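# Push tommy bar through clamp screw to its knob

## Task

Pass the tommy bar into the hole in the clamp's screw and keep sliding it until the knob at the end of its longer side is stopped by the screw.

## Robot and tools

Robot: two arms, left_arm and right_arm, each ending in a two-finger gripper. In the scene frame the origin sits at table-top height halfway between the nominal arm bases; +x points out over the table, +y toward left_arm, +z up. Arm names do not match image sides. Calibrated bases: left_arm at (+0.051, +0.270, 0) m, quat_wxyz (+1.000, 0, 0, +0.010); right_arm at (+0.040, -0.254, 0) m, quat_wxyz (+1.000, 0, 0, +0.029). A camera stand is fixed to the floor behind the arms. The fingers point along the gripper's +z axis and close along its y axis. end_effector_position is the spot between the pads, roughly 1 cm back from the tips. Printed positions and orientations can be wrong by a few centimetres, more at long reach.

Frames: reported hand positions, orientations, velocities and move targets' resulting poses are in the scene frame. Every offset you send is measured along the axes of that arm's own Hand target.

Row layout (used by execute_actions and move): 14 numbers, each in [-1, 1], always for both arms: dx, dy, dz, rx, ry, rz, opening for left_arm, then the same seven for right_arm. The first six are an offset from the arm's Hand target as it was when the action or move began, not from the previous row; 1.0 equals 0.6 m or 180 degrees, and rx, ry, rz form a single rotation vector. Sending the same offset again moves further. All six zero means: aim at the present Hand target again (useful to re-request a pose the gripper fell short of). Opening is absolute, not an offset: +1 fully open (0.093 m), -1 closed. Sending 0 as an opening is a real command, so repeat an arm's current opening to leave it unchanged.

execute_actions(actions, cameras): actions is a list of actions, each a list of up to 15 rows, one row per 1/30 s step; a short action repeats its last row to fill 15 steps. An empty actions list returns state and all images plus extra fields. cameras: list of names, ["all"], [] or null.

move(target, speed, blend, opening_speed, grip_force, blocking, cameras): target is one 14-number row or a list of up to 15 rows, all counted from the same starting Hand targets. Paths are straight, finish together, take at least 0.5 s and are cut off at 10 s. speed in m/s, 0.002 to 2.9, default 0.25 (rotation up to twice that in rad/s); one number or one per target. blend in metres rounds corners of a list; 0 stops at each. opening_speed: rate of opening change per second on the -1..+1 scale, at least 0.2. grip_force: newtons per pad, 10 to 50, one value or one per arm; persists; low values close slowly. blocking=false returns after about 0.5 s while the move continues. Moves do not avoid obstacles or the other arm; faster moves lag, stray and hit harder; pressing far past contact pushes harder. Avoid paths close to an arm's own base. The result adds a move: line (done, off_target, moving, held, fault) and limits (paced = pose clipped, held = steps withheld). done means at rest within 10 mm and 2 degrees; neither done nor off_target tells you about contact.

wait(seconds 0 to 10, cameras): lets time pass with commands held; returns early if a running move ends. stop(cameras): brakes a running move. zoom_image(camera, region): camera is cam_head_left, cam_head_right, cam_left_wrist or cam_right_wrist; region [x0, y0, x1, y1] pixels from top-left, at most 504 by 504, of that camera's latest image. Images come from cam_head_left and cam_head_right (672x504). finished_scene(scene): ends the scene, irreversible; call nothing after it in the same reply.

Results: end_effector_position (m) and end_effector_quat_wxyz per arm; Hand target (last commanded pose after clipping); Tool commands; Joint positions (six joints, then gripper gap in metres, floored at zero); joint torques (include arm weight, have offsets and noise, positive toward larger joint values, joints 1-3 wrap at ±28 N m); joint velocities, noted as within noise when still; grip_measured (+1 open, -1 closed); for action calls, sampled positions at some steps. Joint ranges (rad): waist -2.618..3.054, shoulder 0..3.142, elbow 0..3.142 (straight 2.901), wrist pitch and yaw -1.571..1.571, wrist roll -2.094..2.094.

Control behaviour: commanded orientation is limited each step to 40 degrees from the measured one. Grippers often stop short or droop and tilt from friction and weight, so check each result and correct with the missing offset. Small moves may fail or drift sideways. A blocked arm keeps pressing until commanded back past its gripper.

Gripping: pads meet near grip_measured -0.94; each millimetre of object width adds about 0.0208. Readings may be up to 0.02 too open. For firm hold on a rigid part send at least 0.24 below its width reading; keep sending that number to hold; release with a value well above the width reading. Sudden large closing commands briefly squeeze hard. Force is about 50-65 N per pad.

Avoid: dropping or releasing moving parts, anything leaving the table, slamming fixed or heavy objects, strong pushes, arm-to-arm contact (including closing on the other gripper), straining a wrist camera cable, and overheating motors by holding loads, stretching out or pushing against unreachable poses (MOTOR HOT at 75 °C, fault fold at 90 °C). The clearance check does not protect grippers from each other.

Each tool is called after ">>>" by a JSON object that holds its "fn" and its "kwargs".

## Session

>>> {"fn": "execute_actions", "kwargs": {"actions": []}}

>>> {"fn": "zoom_image", "kwargs": {"camera": "cam_head_left", "region": [290, 170, 400, 290]}}

>>> {"fn": "zoom_image", "kwargs": {"camera": "cam_head_right", "region": [310, 170, 420, 290]}}

Scene clock: 0.00 s.
left_arm: end_effector_position=(+0.4370, +0.2725, +0.0970) grip_measured=+1.000 end_effector_quat_wxyz=(+0.588, -0.020, +0.808, +0.034) | right_arm: end_effector_position=(+0.4177, -0.2818, +0.0717) grip_measured=+1.000 end_effector_quat_wxyz=(+0.540, +0.079, +0.835, -0.075)
Joint positions: left_arm=[-0.067 1.533 0.337 0.882 -0.122 -0.006 0.093] | right_arm=[-0.026 1.555 0.356 0.767 0.241 0.065 0.093]
Joint velocities: within noise
Joint torques (N m): no reading
Heat: left arm: 34 °C; right arm: 32 °C.
Hand target: left_arm +0.4407, +0.2724, +0.1068; +0.600, -0.020, +0.799, +0.033 | right_arm +0.4218, -0.2817, +0.0803; +0.551, +0.080, +0.827, -0.074
Tool commands: left_gripper/opening=+1.0 right_gripper/opening=+1.0

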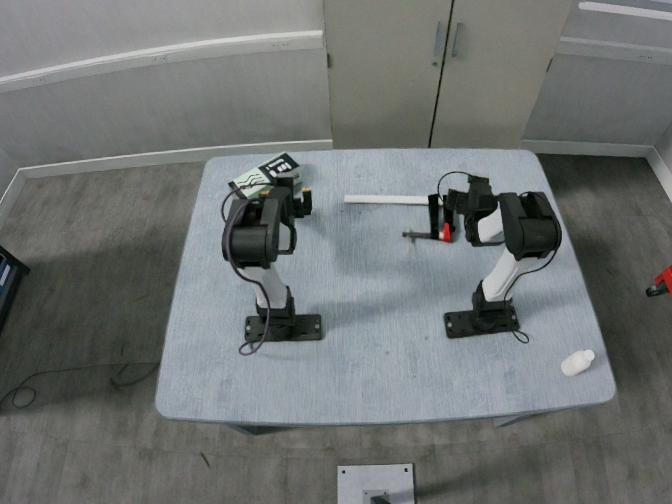

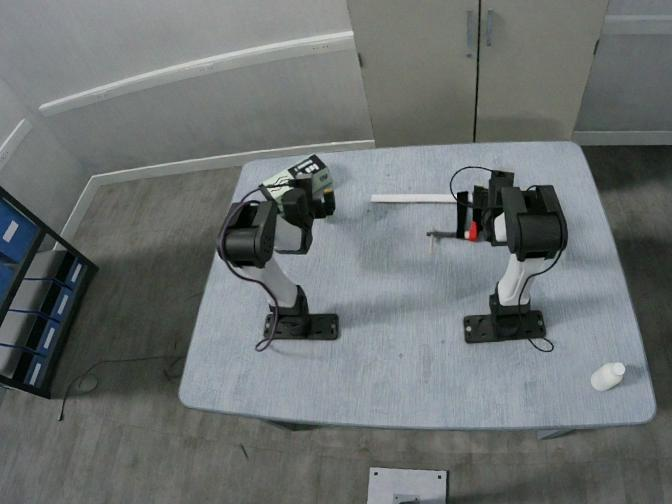

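Scaled by 4.200 from the camera's 672x504 image, which has a finer 960x720 frame.

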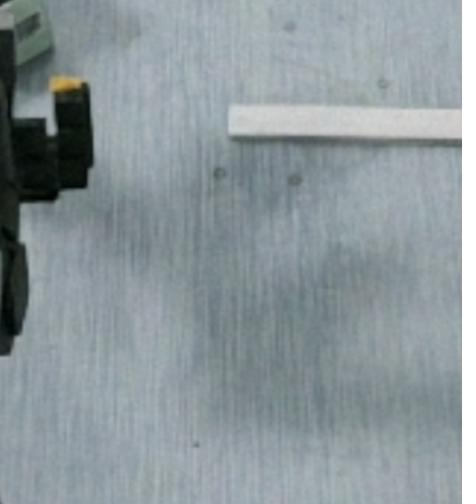

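Scaled by 4.200 from the camera's 672x504 image, which has a finer 960x720 frame.

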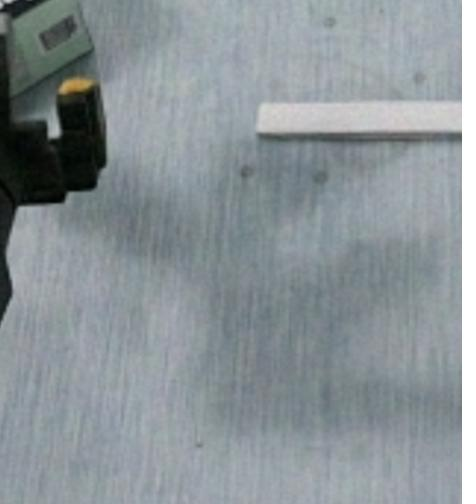

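>>> {"fn": "zoom_image", "kwargs": {"camera": "cam_head_left", "region": [395, 190, 465, 260]}}

>>> {"fn": "zoom_image", "kwargs": {"camera": "cam_head_right", "region": [420, 190, 490, 260]}}

>>> {"fn": "zoom_image", "kwargs": {"camera": "cam_head_left", "region": [395, 225, 425, 255]}}

Scaled by 7.200 from the camera's 672x504 image, which has a finer 960x720 frame.

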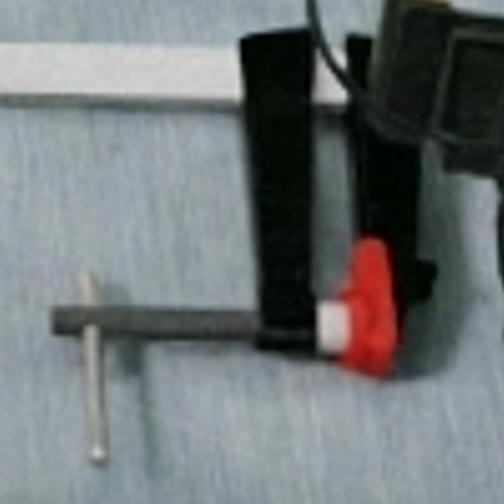

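Scaled by 7.200 from the camera's 672x504 image, which has a finer 960x720 frame.

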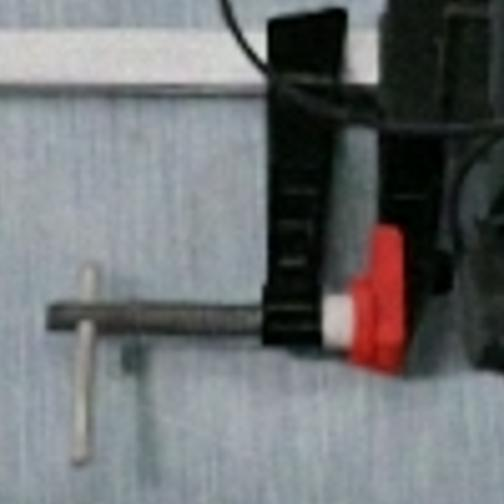

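Scaled by 16.800 from the camera's 672x504 image, which has a finer 960x720 frame.

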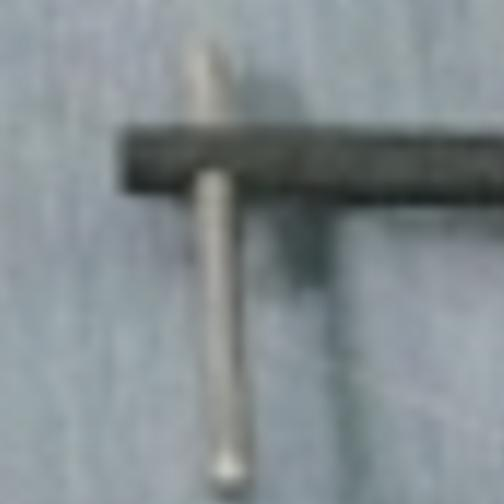

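>>> {"fn": "move", "kwargs": {"target": [[0,0,0,0,0,0,1,-0.094,-0.008,-0.078,0,0,0,-1],[0,0,0,0,0,0,1,0.077,0.264,-0.451,-0.05,0.3725,-0.054,-1]], "speed": 0.35, "blend": [0.04,0], "cameras": ["all"]}}

>>> {"fn": "zoom_image", "kwargs": {"camera": "cam_head_left", "region": [370, 190, 460, 280]}}

Scene clock: 3.63 s.
left_arm: end_effector_position=(+0.4370, +0.2725, +0.0970) grip_measured=+1.000 end_effector_quat_wxyz=(+0.588, -0.020, +0.808, +0.034) | right_arm: end_effector_position=(+0.1950, -0.0738, +0.1292) grip_measured=-0.975 end_effector_quat_wxyz=(+0.003, -0.003, +1.000, -0.008)
Joint positions: left_arm=[-0.067 1.533 0.337 0.882 -0.122 -0.006 0.093] | right_arm=[0.812 1.447 1.191 -1.324 0.015 0.864 0]
Joint torques (N m): left_arm=[-0.03 -5.01 5.56 2.65 -0.04 0.04] | right_arm=[1.03 -4.42 8.35 0.09 0.03 0.02]
Heat: left arm: 36 °C; right arm: 33 °C.
Hand target: left_arm +0.4407, +0.2724, +0.1068; +0.600, -0.020, +0.799, +0.033 | right_arm +0.1945, -0.0678, +0.1354; +0.000, +0.000, +1.000, +0.000
Off the commanded pose: left_arm 0.010 m, 2 deg | right_arm 0.009 m, 1 deg.
move: done; blend cut to 0.0367 m at target 1

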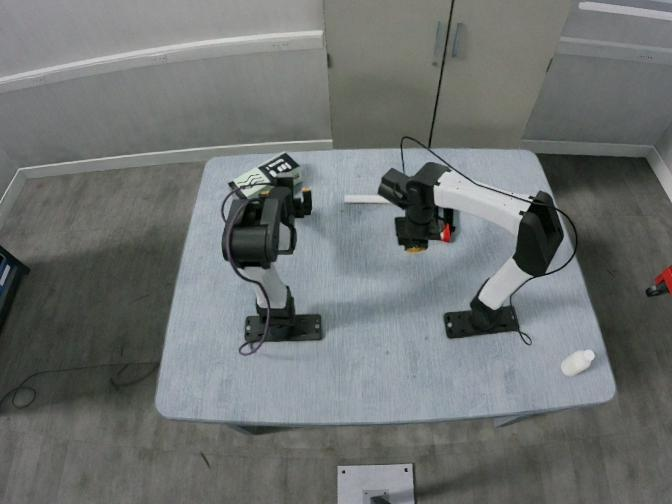

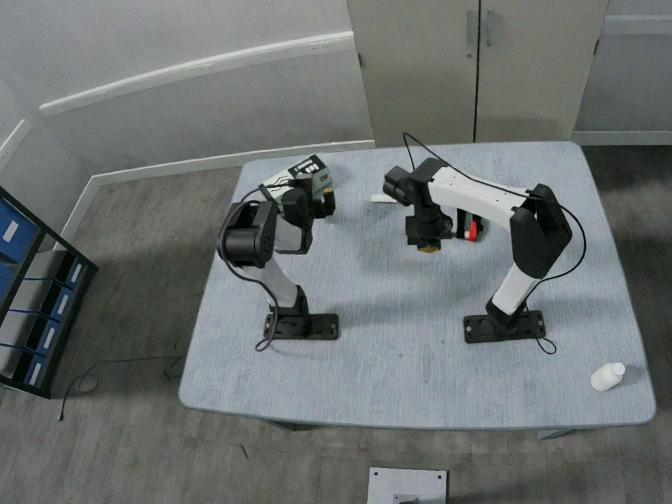

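Scaled by 5.600 from the camera's 672x504 image, which has a finer 960x720 frame.

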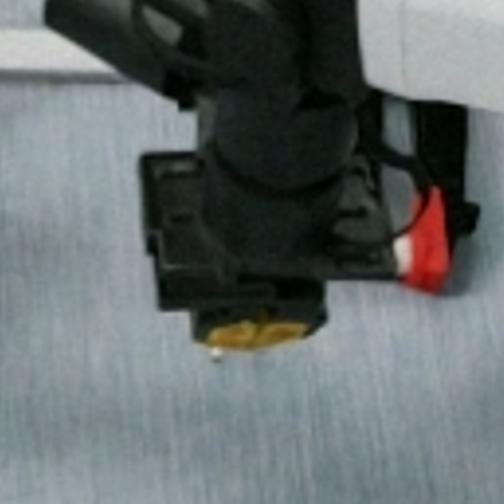

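>>> {"fn": "move", "kwargs": {"target": [[0,0,0,0,0,0,1,0.03,0.032,0.04,0,0,0,-1],[0,0,0,0,0,0,1,0.03,0.032,0.182,0,0,0,-1]], "speed": 0.15, "blend": [0.01,0], "cameras": ["all"]}}

>>> {"fn": "zoom_image", "kwargs": {"camera": "cam_head_left", "region": [370, 210, 450, 290]}}

>>> {"fn": "zoom_image", "kwargs": {"camera": "cam_head_right", "region": [395, 210, 475, 290]}}

Scene clock: 5.50 s.
left_arm: end_effector_position=(+0.4370, +0.2725, +0.0970) grip_measured=+1.000 end_effector_quat_wxyz=(+0.588, -0.020, +0.808, +0.034) | right_arm: end_effector_position=(+0.1781, -0.0526, +0.0290) grip_measured=-0.975 end_effector_quat_wxyz=(+0.002, -0.003, +1.000, -0.006)
Joint positions: left_arm=[-0.067 1.533 0.337 0.882 -0.122 -0.006 0.093] | right_arm=[0.918 1.558 0.884 -0.903 0.01 0.97 0]
Joint torques (N m): left_arm=[-0.03 -5.01 5.55 2.65 -0.04 0.04] | right_arm=[1.07 -4.88 4.89 0.42 0.06 0.05]
Heat: left arm: 37 °C; right arm: 33 °C.
Hand target: left_arm +0.4407, +0.2724, +0.1068; +0.600, -0.020, +0.799, +0.033 | right_arm +0.1765, -0.0486, +0.0262; +0.000, +0.000, +1.000, +0.000
Off the commanded pose: left_arm 0.010 m, 2 deg | right_arm 0.005 m, 1 deg.
move: done

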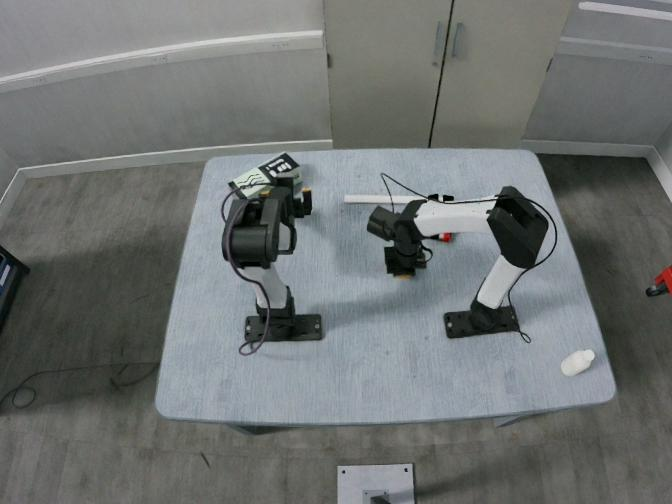

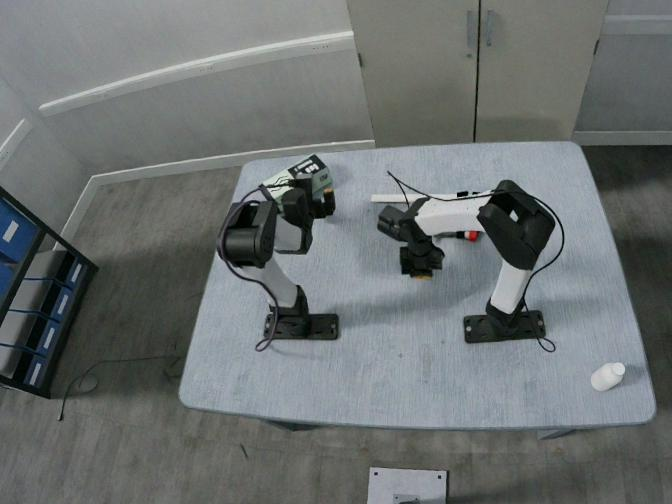

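Scaled by 6.300 from the camera's 672x504 image, which has a finer 960x720 frame.

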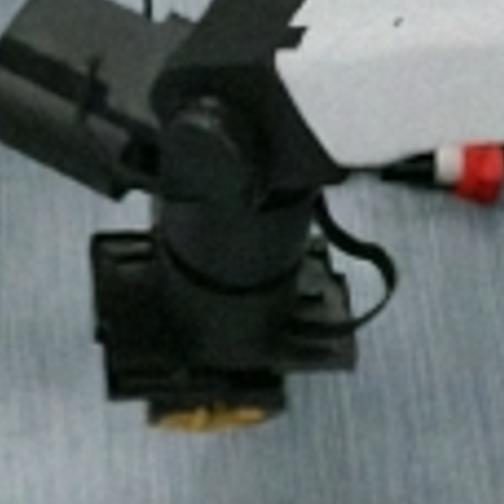

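Scaled by 6.300 from the camera's 672x504 image, which has a finer 960x720 frame.

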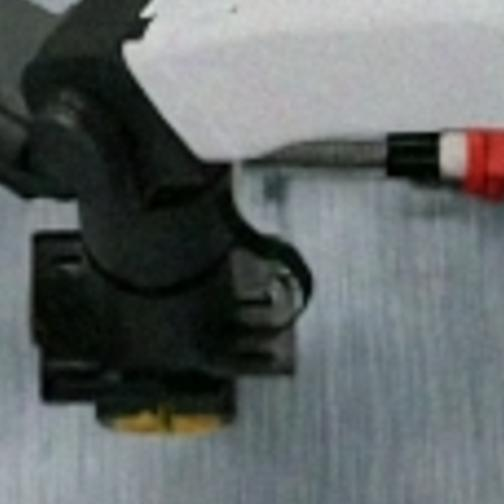

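>>> {"fn": "move", "kwargs": {"target": [[0,0,0,0,0,0,1,0,-0.017,0,0,0,0,-1],[0,0,0,0,0,0,1,-0.117,-0.017,0,0,0,0,-1]], "speed": [0.1,0.06], "cameras": ["all"]}}

>>> {"fn": "zoom_image", "kwargs": {"camera": "cam_head_left", "region": [380, 190, 460, 270]}}

>>> {"fn": "zoom_image", "kwargs": {"camera": "cam_head_right", "region": [405, 190, 485, 270]}}

Scene clock: 8.10 s.
left_arm: end_effector_position=(+0.4370, +0.2725, +0.0970) grip_measured=+1.000 end_effector_quat_wxyz=(+0.588, -0.020, +0.808, +0.034) | right_arm: end_effector_position=(+0.2393, -0.0655, +0.0228) grip_measured=-0.975 end_effector_quat_wxyz=(-0.005, +0.003, +1.000, -0.011)
Joint positions: left_arm=[-0.067 1.533 0.337 0.882 -0.122 -0.006 0.093] | right_arm=[0.705 1.694 1.001 -0.9 0.01 0.768 0]
Joint torques (N m): left_arm=[-0.02 -5.01 5.55 2.65 -0.04 0.04] | right_arm=[-0.21 -5.89 7.5 0.25 0.06 -0.17]
Heat: left arm: 38 °C; right arm: 33 °C.
Hand target: left_arm +0.4407, +0.2724, +0.1068; +0.600, -0.020, +0.799, +0.033 | right_arm +0.2467, -0.0588, +0.0263; +0.000, +0.000, +1.000, +0.000
Off the commanded pose: left_arm 0.010 m, 2 deg | right_arm 0.011 m, 1 deg.
move: off_target (right_arm)

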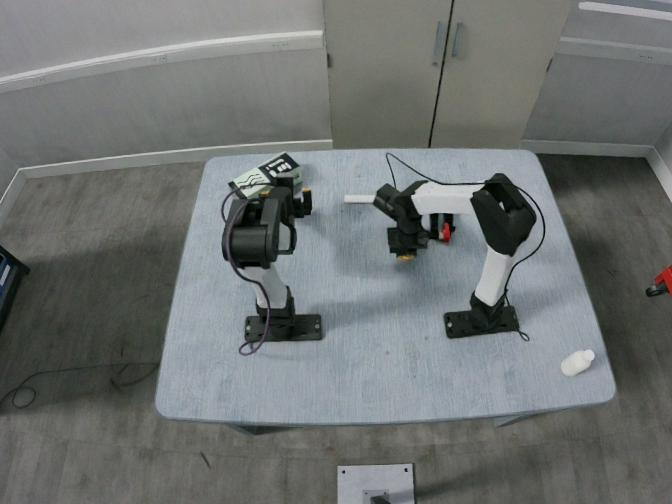

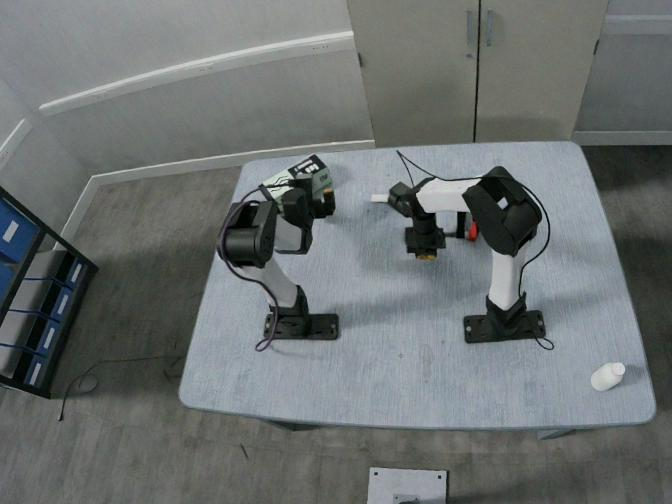

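Scaled by 6.300 from the camera's 672x504 image, which has a finer 960x720 frame.

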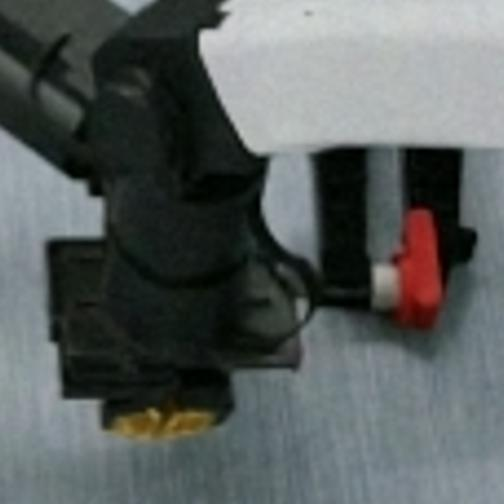

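Scaled by 6.300 from the camera's 672x504 image, which has a finer 960x720 frame.

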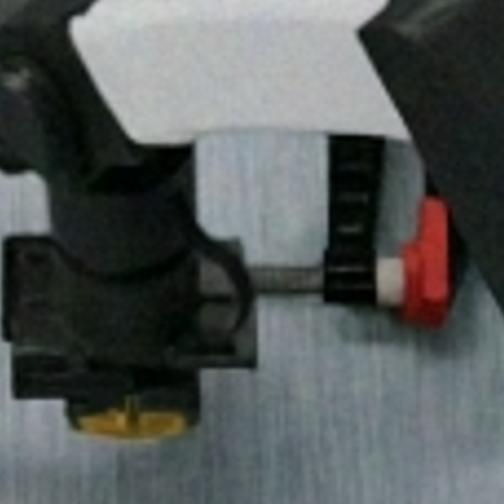

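>>> {"fn": "move", "kwargs": {"target": [0,0,0,0,0,0,1,-0.05,0.008,0,0,0,0,-1], "speed": 0.05, "cameras": ["all"]}}

>>> {"fn": "zoom_image", "kwargs": {"camera": "cam_head_right", "region": [405, 190, 485, 270]}}

Scene clock: 9.40 s.
left_arm: end_effector_position=(+0.4370, +0.2725, +0.0970) grip_measured=+1.000 end_effector_quat_wxyz=(+0.588, -0.020, +0.808, +0.034) | right_arm: end_effector_position=(+0.2720, -0.0572, +0.0228) grip_measured=-0.975 end_effector_quat_wxyz=(+0.001, +0.002, +1.000, -0.005)
Joint positions: left_arm=[-0.067 1.533 0.337 0.882 -0.122 -0.006 0.093] | right_arm=[0.65 1.785 1.111 -0.9 0.01 0.713 0]
Joint torques (N m): left_arm=[-0.03 -5.01 5.55 2.65 -0.04 0.04] | right_arm=[-0.28 -6.71 7.6 0.11 0.06 -0.17]
Heat: left arm: 39 °C; right arm: 33 °C.
Hand target: left_arm +0.4407, +0.2724, +0.1068; +0.600, -0.020, +0.799, +0.033 | right_arm +0.2767, -0.0540, +0.0262; +0.000, +0.000, +1.000, +0.000
Off the commanded pose: left_arm 0.010 m, 2 deg | right_arm 0.007 m, 1 deg.
move: done

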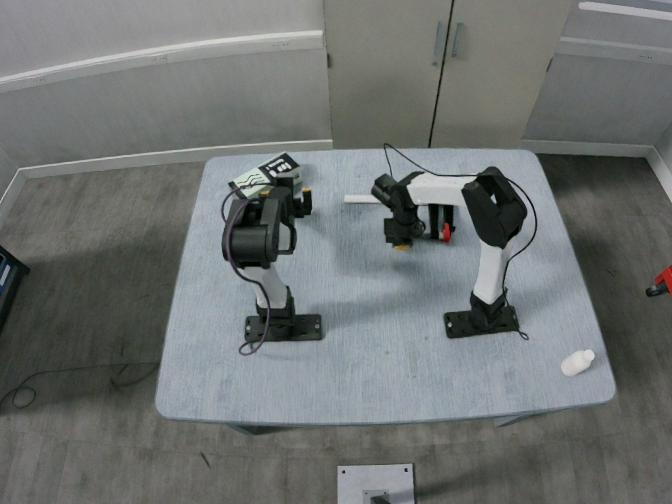

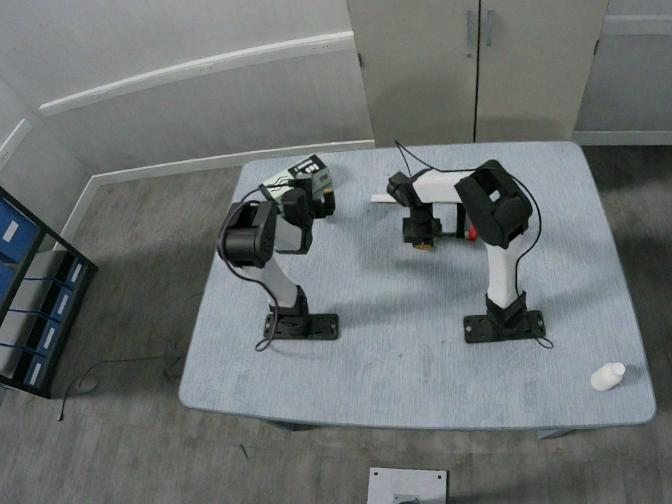

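Scaled by 6.300 from the camera's 672x504 image, which has a finer 960x720 frame.

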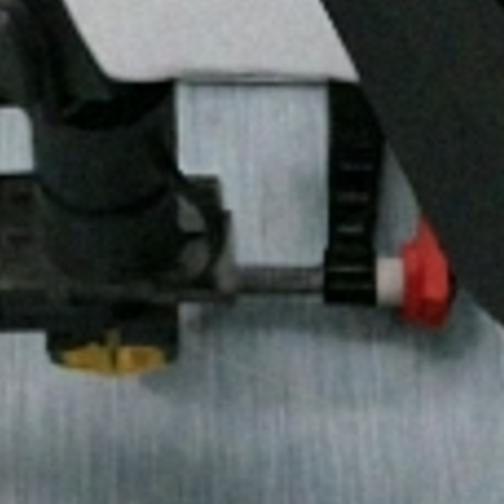

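>>> {"fn": "move", "kwargs": {"target": [[0,0,0,0,0,0,1,0.1,0.01,0,0,0,0,-1]], "speed": 0.15, "cameras": ["all"]}}

>>> {"fn": "zoom_image", "kwargs": {"camera": "cam_head_right", "region": [405, 200, 475, 270]}}

>>> {"fn": "zoom_image", "kwargs": {"camera": "cam_head_left", "region": [380, 200, 450, 270]}}

Scene clock: 10.77 s.
left_arm: end_effector_position=(+0.4370, +0.2725, +0.0970) grip_measured=+1.000 end_effector_quat_wxyz=(+0.588, -0.020, +0.808, +0.034) | right_arm: end_effector_position=(+0.2172, -0.0518, +0.0208) grip_measured=-0.975 end_effector_quat_wxyz=(-0.008, -0.004, +1.000, -0.014)
Joint positions: left_arm=[-0.067 1.533 0.337 0.882 -0.122 -0.006 0.093] | right_arm=[0.797 1.686 0.983 -0.899 0.007 0.847 0]
Joint torques (N m): left_arm=[-0.03 -5.01 5.55 2.65 -0.04 0.04] | right_arm=[0.9 -9.11 4.53 0.27 0.08 0.08]
Heat: left arm: 39 °C; right arm: 33 °C.
Hand target: left_arm +0.4407, +0.2724, +0.1068; +0.600, -0.020, +0.799, +0.033 | right_arm +0.2168, -0.0479, +0.0263; +0.000, +0.000, +1.000, +0.000
Off the commanded pose: left_arm 0.010 m, 2 deg | right_arm 0.007 m, 2 deg.
move: done

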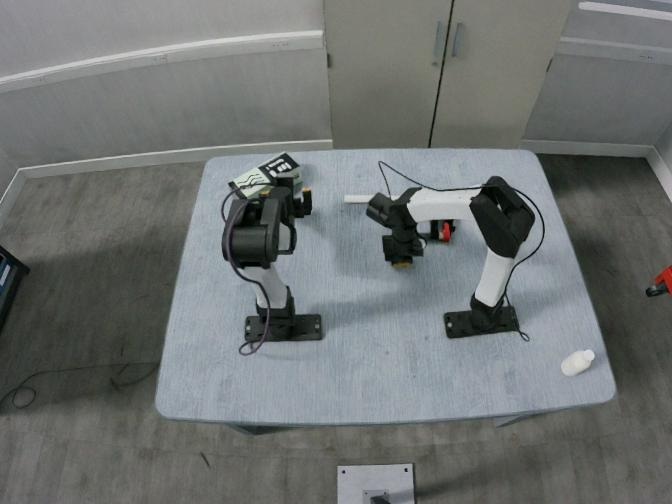

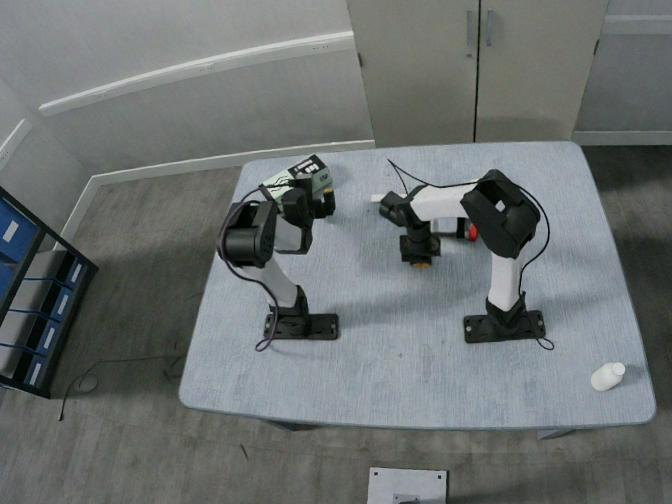

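Scaled by 7.200 from the camera's 672x504 image, which has a finer 960x720 frame.

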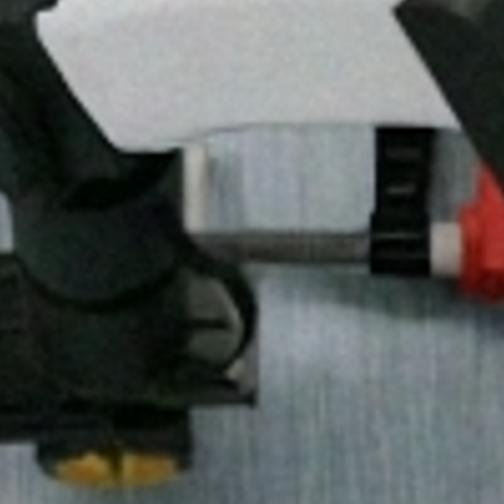

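Scaled by 7.200 from the camera's 672x504 image, which has a finer 960x720 frame.

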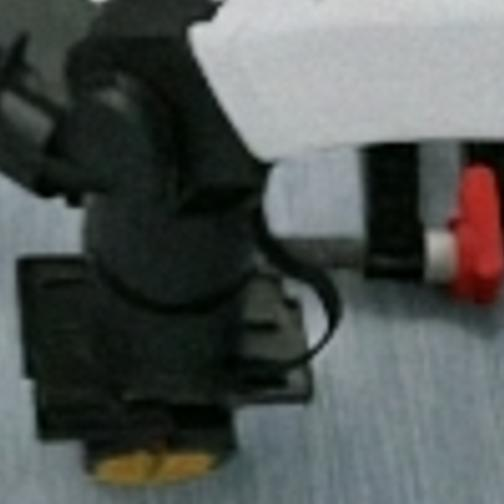

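>>> {"fn": "move", "kwargs": {"target": [[0,0,0,0,0,0,1,0,-0.037,0,0,0,0,-1],[0,0,0,0,0,0,1,-0.09,-0.037,0,0,0,0,-1],[0,0,0,0,0,0,1,-0.135,-0.037,0,0,0,0,-1]], "speed": [0.15,0.12,0.04], "blend": [0.008,0.005,0], "cameras": ["all"]}}

>>> {"fn": "zoom_image", "kwargs": {"camera": "cam_head_right", "region": [405, 190, 475, 260]}}

Scene clock: 12.70 s.
left_arm: end_effector_position=(+0.4370, +0.2725, +0.0970) grip_measured=+1.000 end_effector_quat_wxyz=(+0.588, -0.020, +0.808, +0.034) | right_arm: end_effector_position=(+0.2868, -0.0734, +0.0227) grip_measured=-0.975 end_effector_quat_wxyz=(-0.010, +0.000, +1.000, -0.007)
Joint positions: left_arm=[-0.067 1.533 0.337 0.882 -0.122 -0.006 0.093] | right_arm=[0.573 1.808 1.138 -0.924 0 0.632 0]
Joint torques (N m): left_arm=[-0.03 -5.01 5.55 2.65 -0.04 0.04] | right_arm=[-0.7 -6.84 7.82 0.25 0.15 -0.19]
Heat: left arm: 40 °C; right arm: 33 °C.
Hand target: left_arm +0.4407, +0.2724, +0.1068; +0.600, -0.020, +0.799, +0.033 | right_arm +0.2977, -0.0701, +0.0263; +0.000, +0.000, +1.000, +0.000
Off the commanded pose: left_arm 0.010 m, 2 deg | right_arm 0.012 m, 1 deg.
move: off_target (right_arm)

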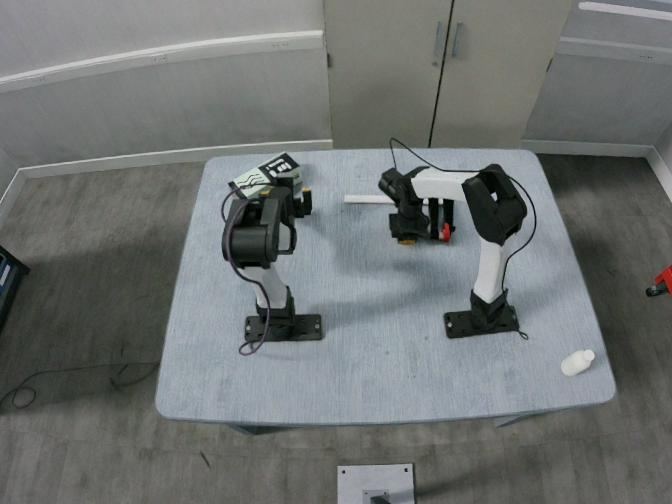

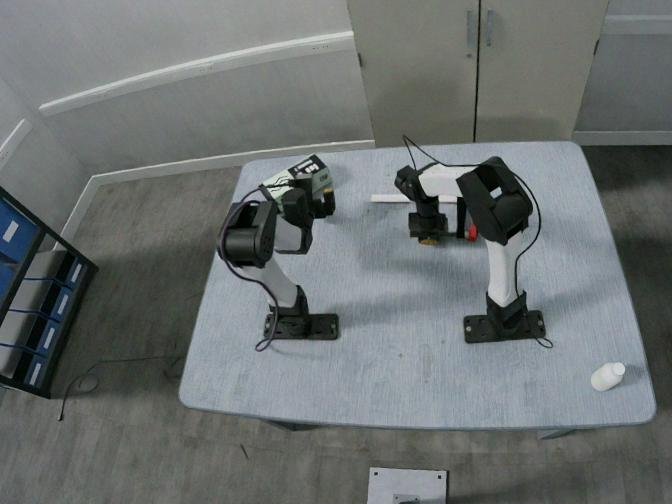

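Scaled by 7.200 from the camera's 672x504 image, which has a finer 960x720 frame.

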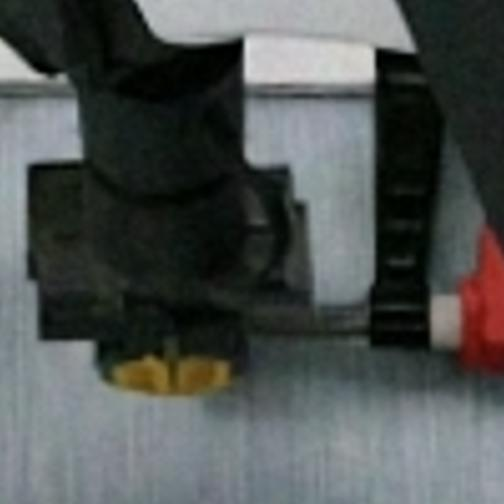

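>>> {"fn": "move", "kwargs": {"target": [0,0,0,0,0,0,1,-0.022,0,0,0,0,0,-1], "speed": 0.04}}

Scene clock: 13.67 s.
left_arm: end_effector_position=(+0.4370, +0.2725, +0.0970) grip_measured=+1.000 end_effector_quat_wxyz=(+0.588, -0.020, +0.808, +0.034) | right_arm: end_effector_position=(+0.2878, -0.0742, +0.0234) grip_measured=-0.975 end_effector_quat_wxyz=(-0.032, -0.002, +0.999, -0.009)
Joint positions: left_arm=[-0.067 1.533 0.337 0.882 -0.122 -0.006 0.093] | right_arm=[0.556 1.842 1.183 -0.975 -0.022 0.61 0]
Joint torques (N m): left_arm=[-0.03 -5.01 5.55 2.65 -0.04 0.04] | right_arm=[-1.28 -6.93 8.16 0.48 0.4 -0.18]
Heat: left arm: 40 °C; right arm: 33 °C.
Hand target: left_arm +0.4407, +0.2724, +0.1068; +0.600, -0.020, +0.799, +0.033 | right_arm +0.3109, -0.0701, +0.0263; +0.000, +0.000, +1.000, +0.000
Off the commanded pose: left_arm 0.010 m, 2 deg | right_arm 0.024 m, 4 deg.
move: off_target (right_arm)

Stalled against the stop. Retract and look.

>>> {"fn": "move", "kwargs": {"target": [[0,0,0,0,0,0,1,0.06,0,0,0,0,0,-1],[0,0,0,0,0,0,1,0.14,0.05,-0.05,0,0,0,-1],[0,0,0,0,0,0,1,0.15,0.25,-0.15,0,0,0,-1]], "speed": [0.15,0.3,0.35], "blend": [0.01,0.03,0], "cameras": ["all"]}}

>>> {"fn": "zoom_image", "kwargs": {"camera": "cam_head_right", "region": [420, 220, 444, 244]}}

>>> {"fn": "zoom_image", "kwargs": {"camera": "cam_head_left", "region": [397, 220, 421, 244]}}

Scene clock: 15.67 s.
left_arm: end_effector_position=(+0.4370, +0.2725, +0.0970) grip_measured=+1.000 end_effector_quat_wxyz=(+0.588, -0.020, +0.808, +0.034) | right_arm: end_effector_position=(+0.2162, +0.0774, +0.1118) grip_measured=-0.975 end_effector_quat_wxyz=(-0.008, -0.007, +1.000, +0.001)
Joint positions: left_arm=[-0.067 1.533 0.337 0.882 -0.122 -0.006 0.093] | right_arm=[1.018 1.977 1.729 -1.33 -0.014 1.061 0]
Joint torques (N m): left_arm=[-0.03 -5.01 5.56 2.65 -0.04 0.04] | right_arm=[0.18 -8.72 8.49 0.08 0.32 0.11]
Heat: left arm: 41 °C; right arm: 34 °C.
Hand target: left_arm +0.4407, +0.2724, +0.1068; +0.600, -0.020, +0.799, +0.033 | right_arm +0.2209, +0.0798, +0.1163; +0.000, +0.000, +1.000, +0.000
Off the commanded pose: left_arm 0.010 m, 2 deg | right_arm 0.007 m, 1 deg.
move: done

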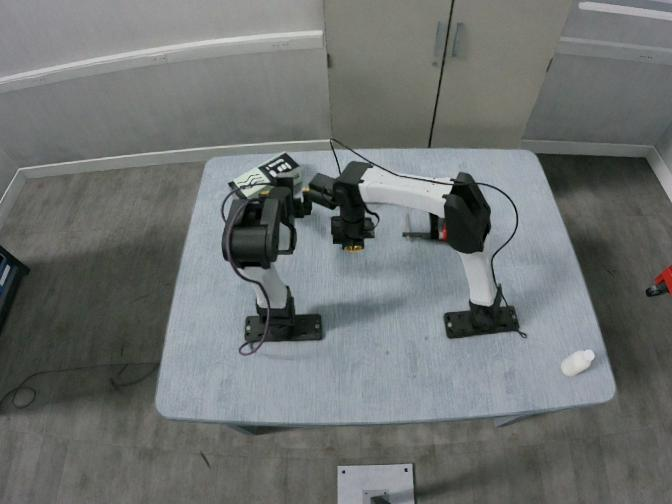

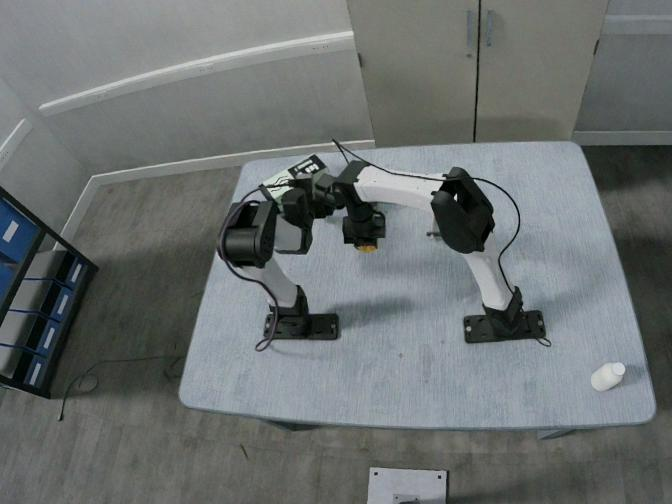

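Scaled by 21.000 from the camera's 672x504 image, which has a finer 960x720 frame.

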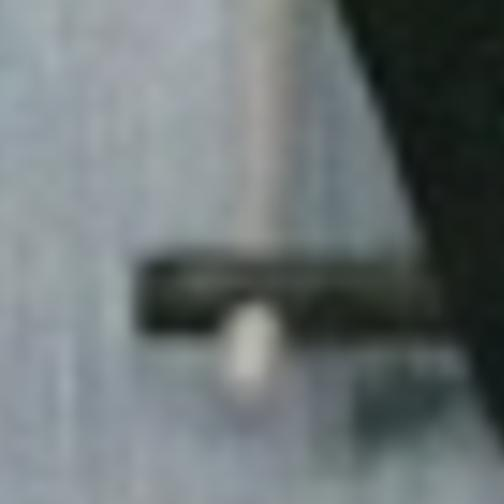

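Scaled by 21.000 from the camera's 672x504 image, which has a finer 960x720 frame.

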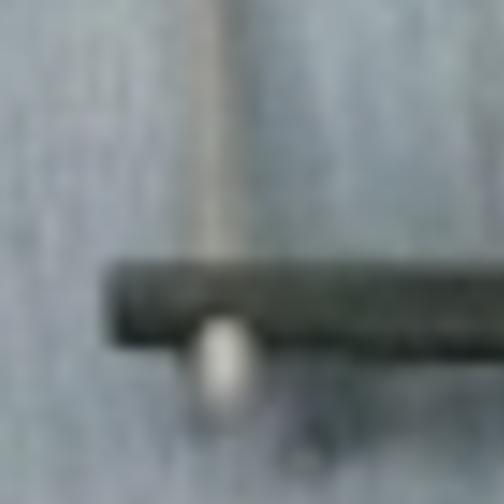

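Seated.

>>> {"fn": "finished_scene", "kwargs": {"scene": 3}}

The scene is finished: the task was done.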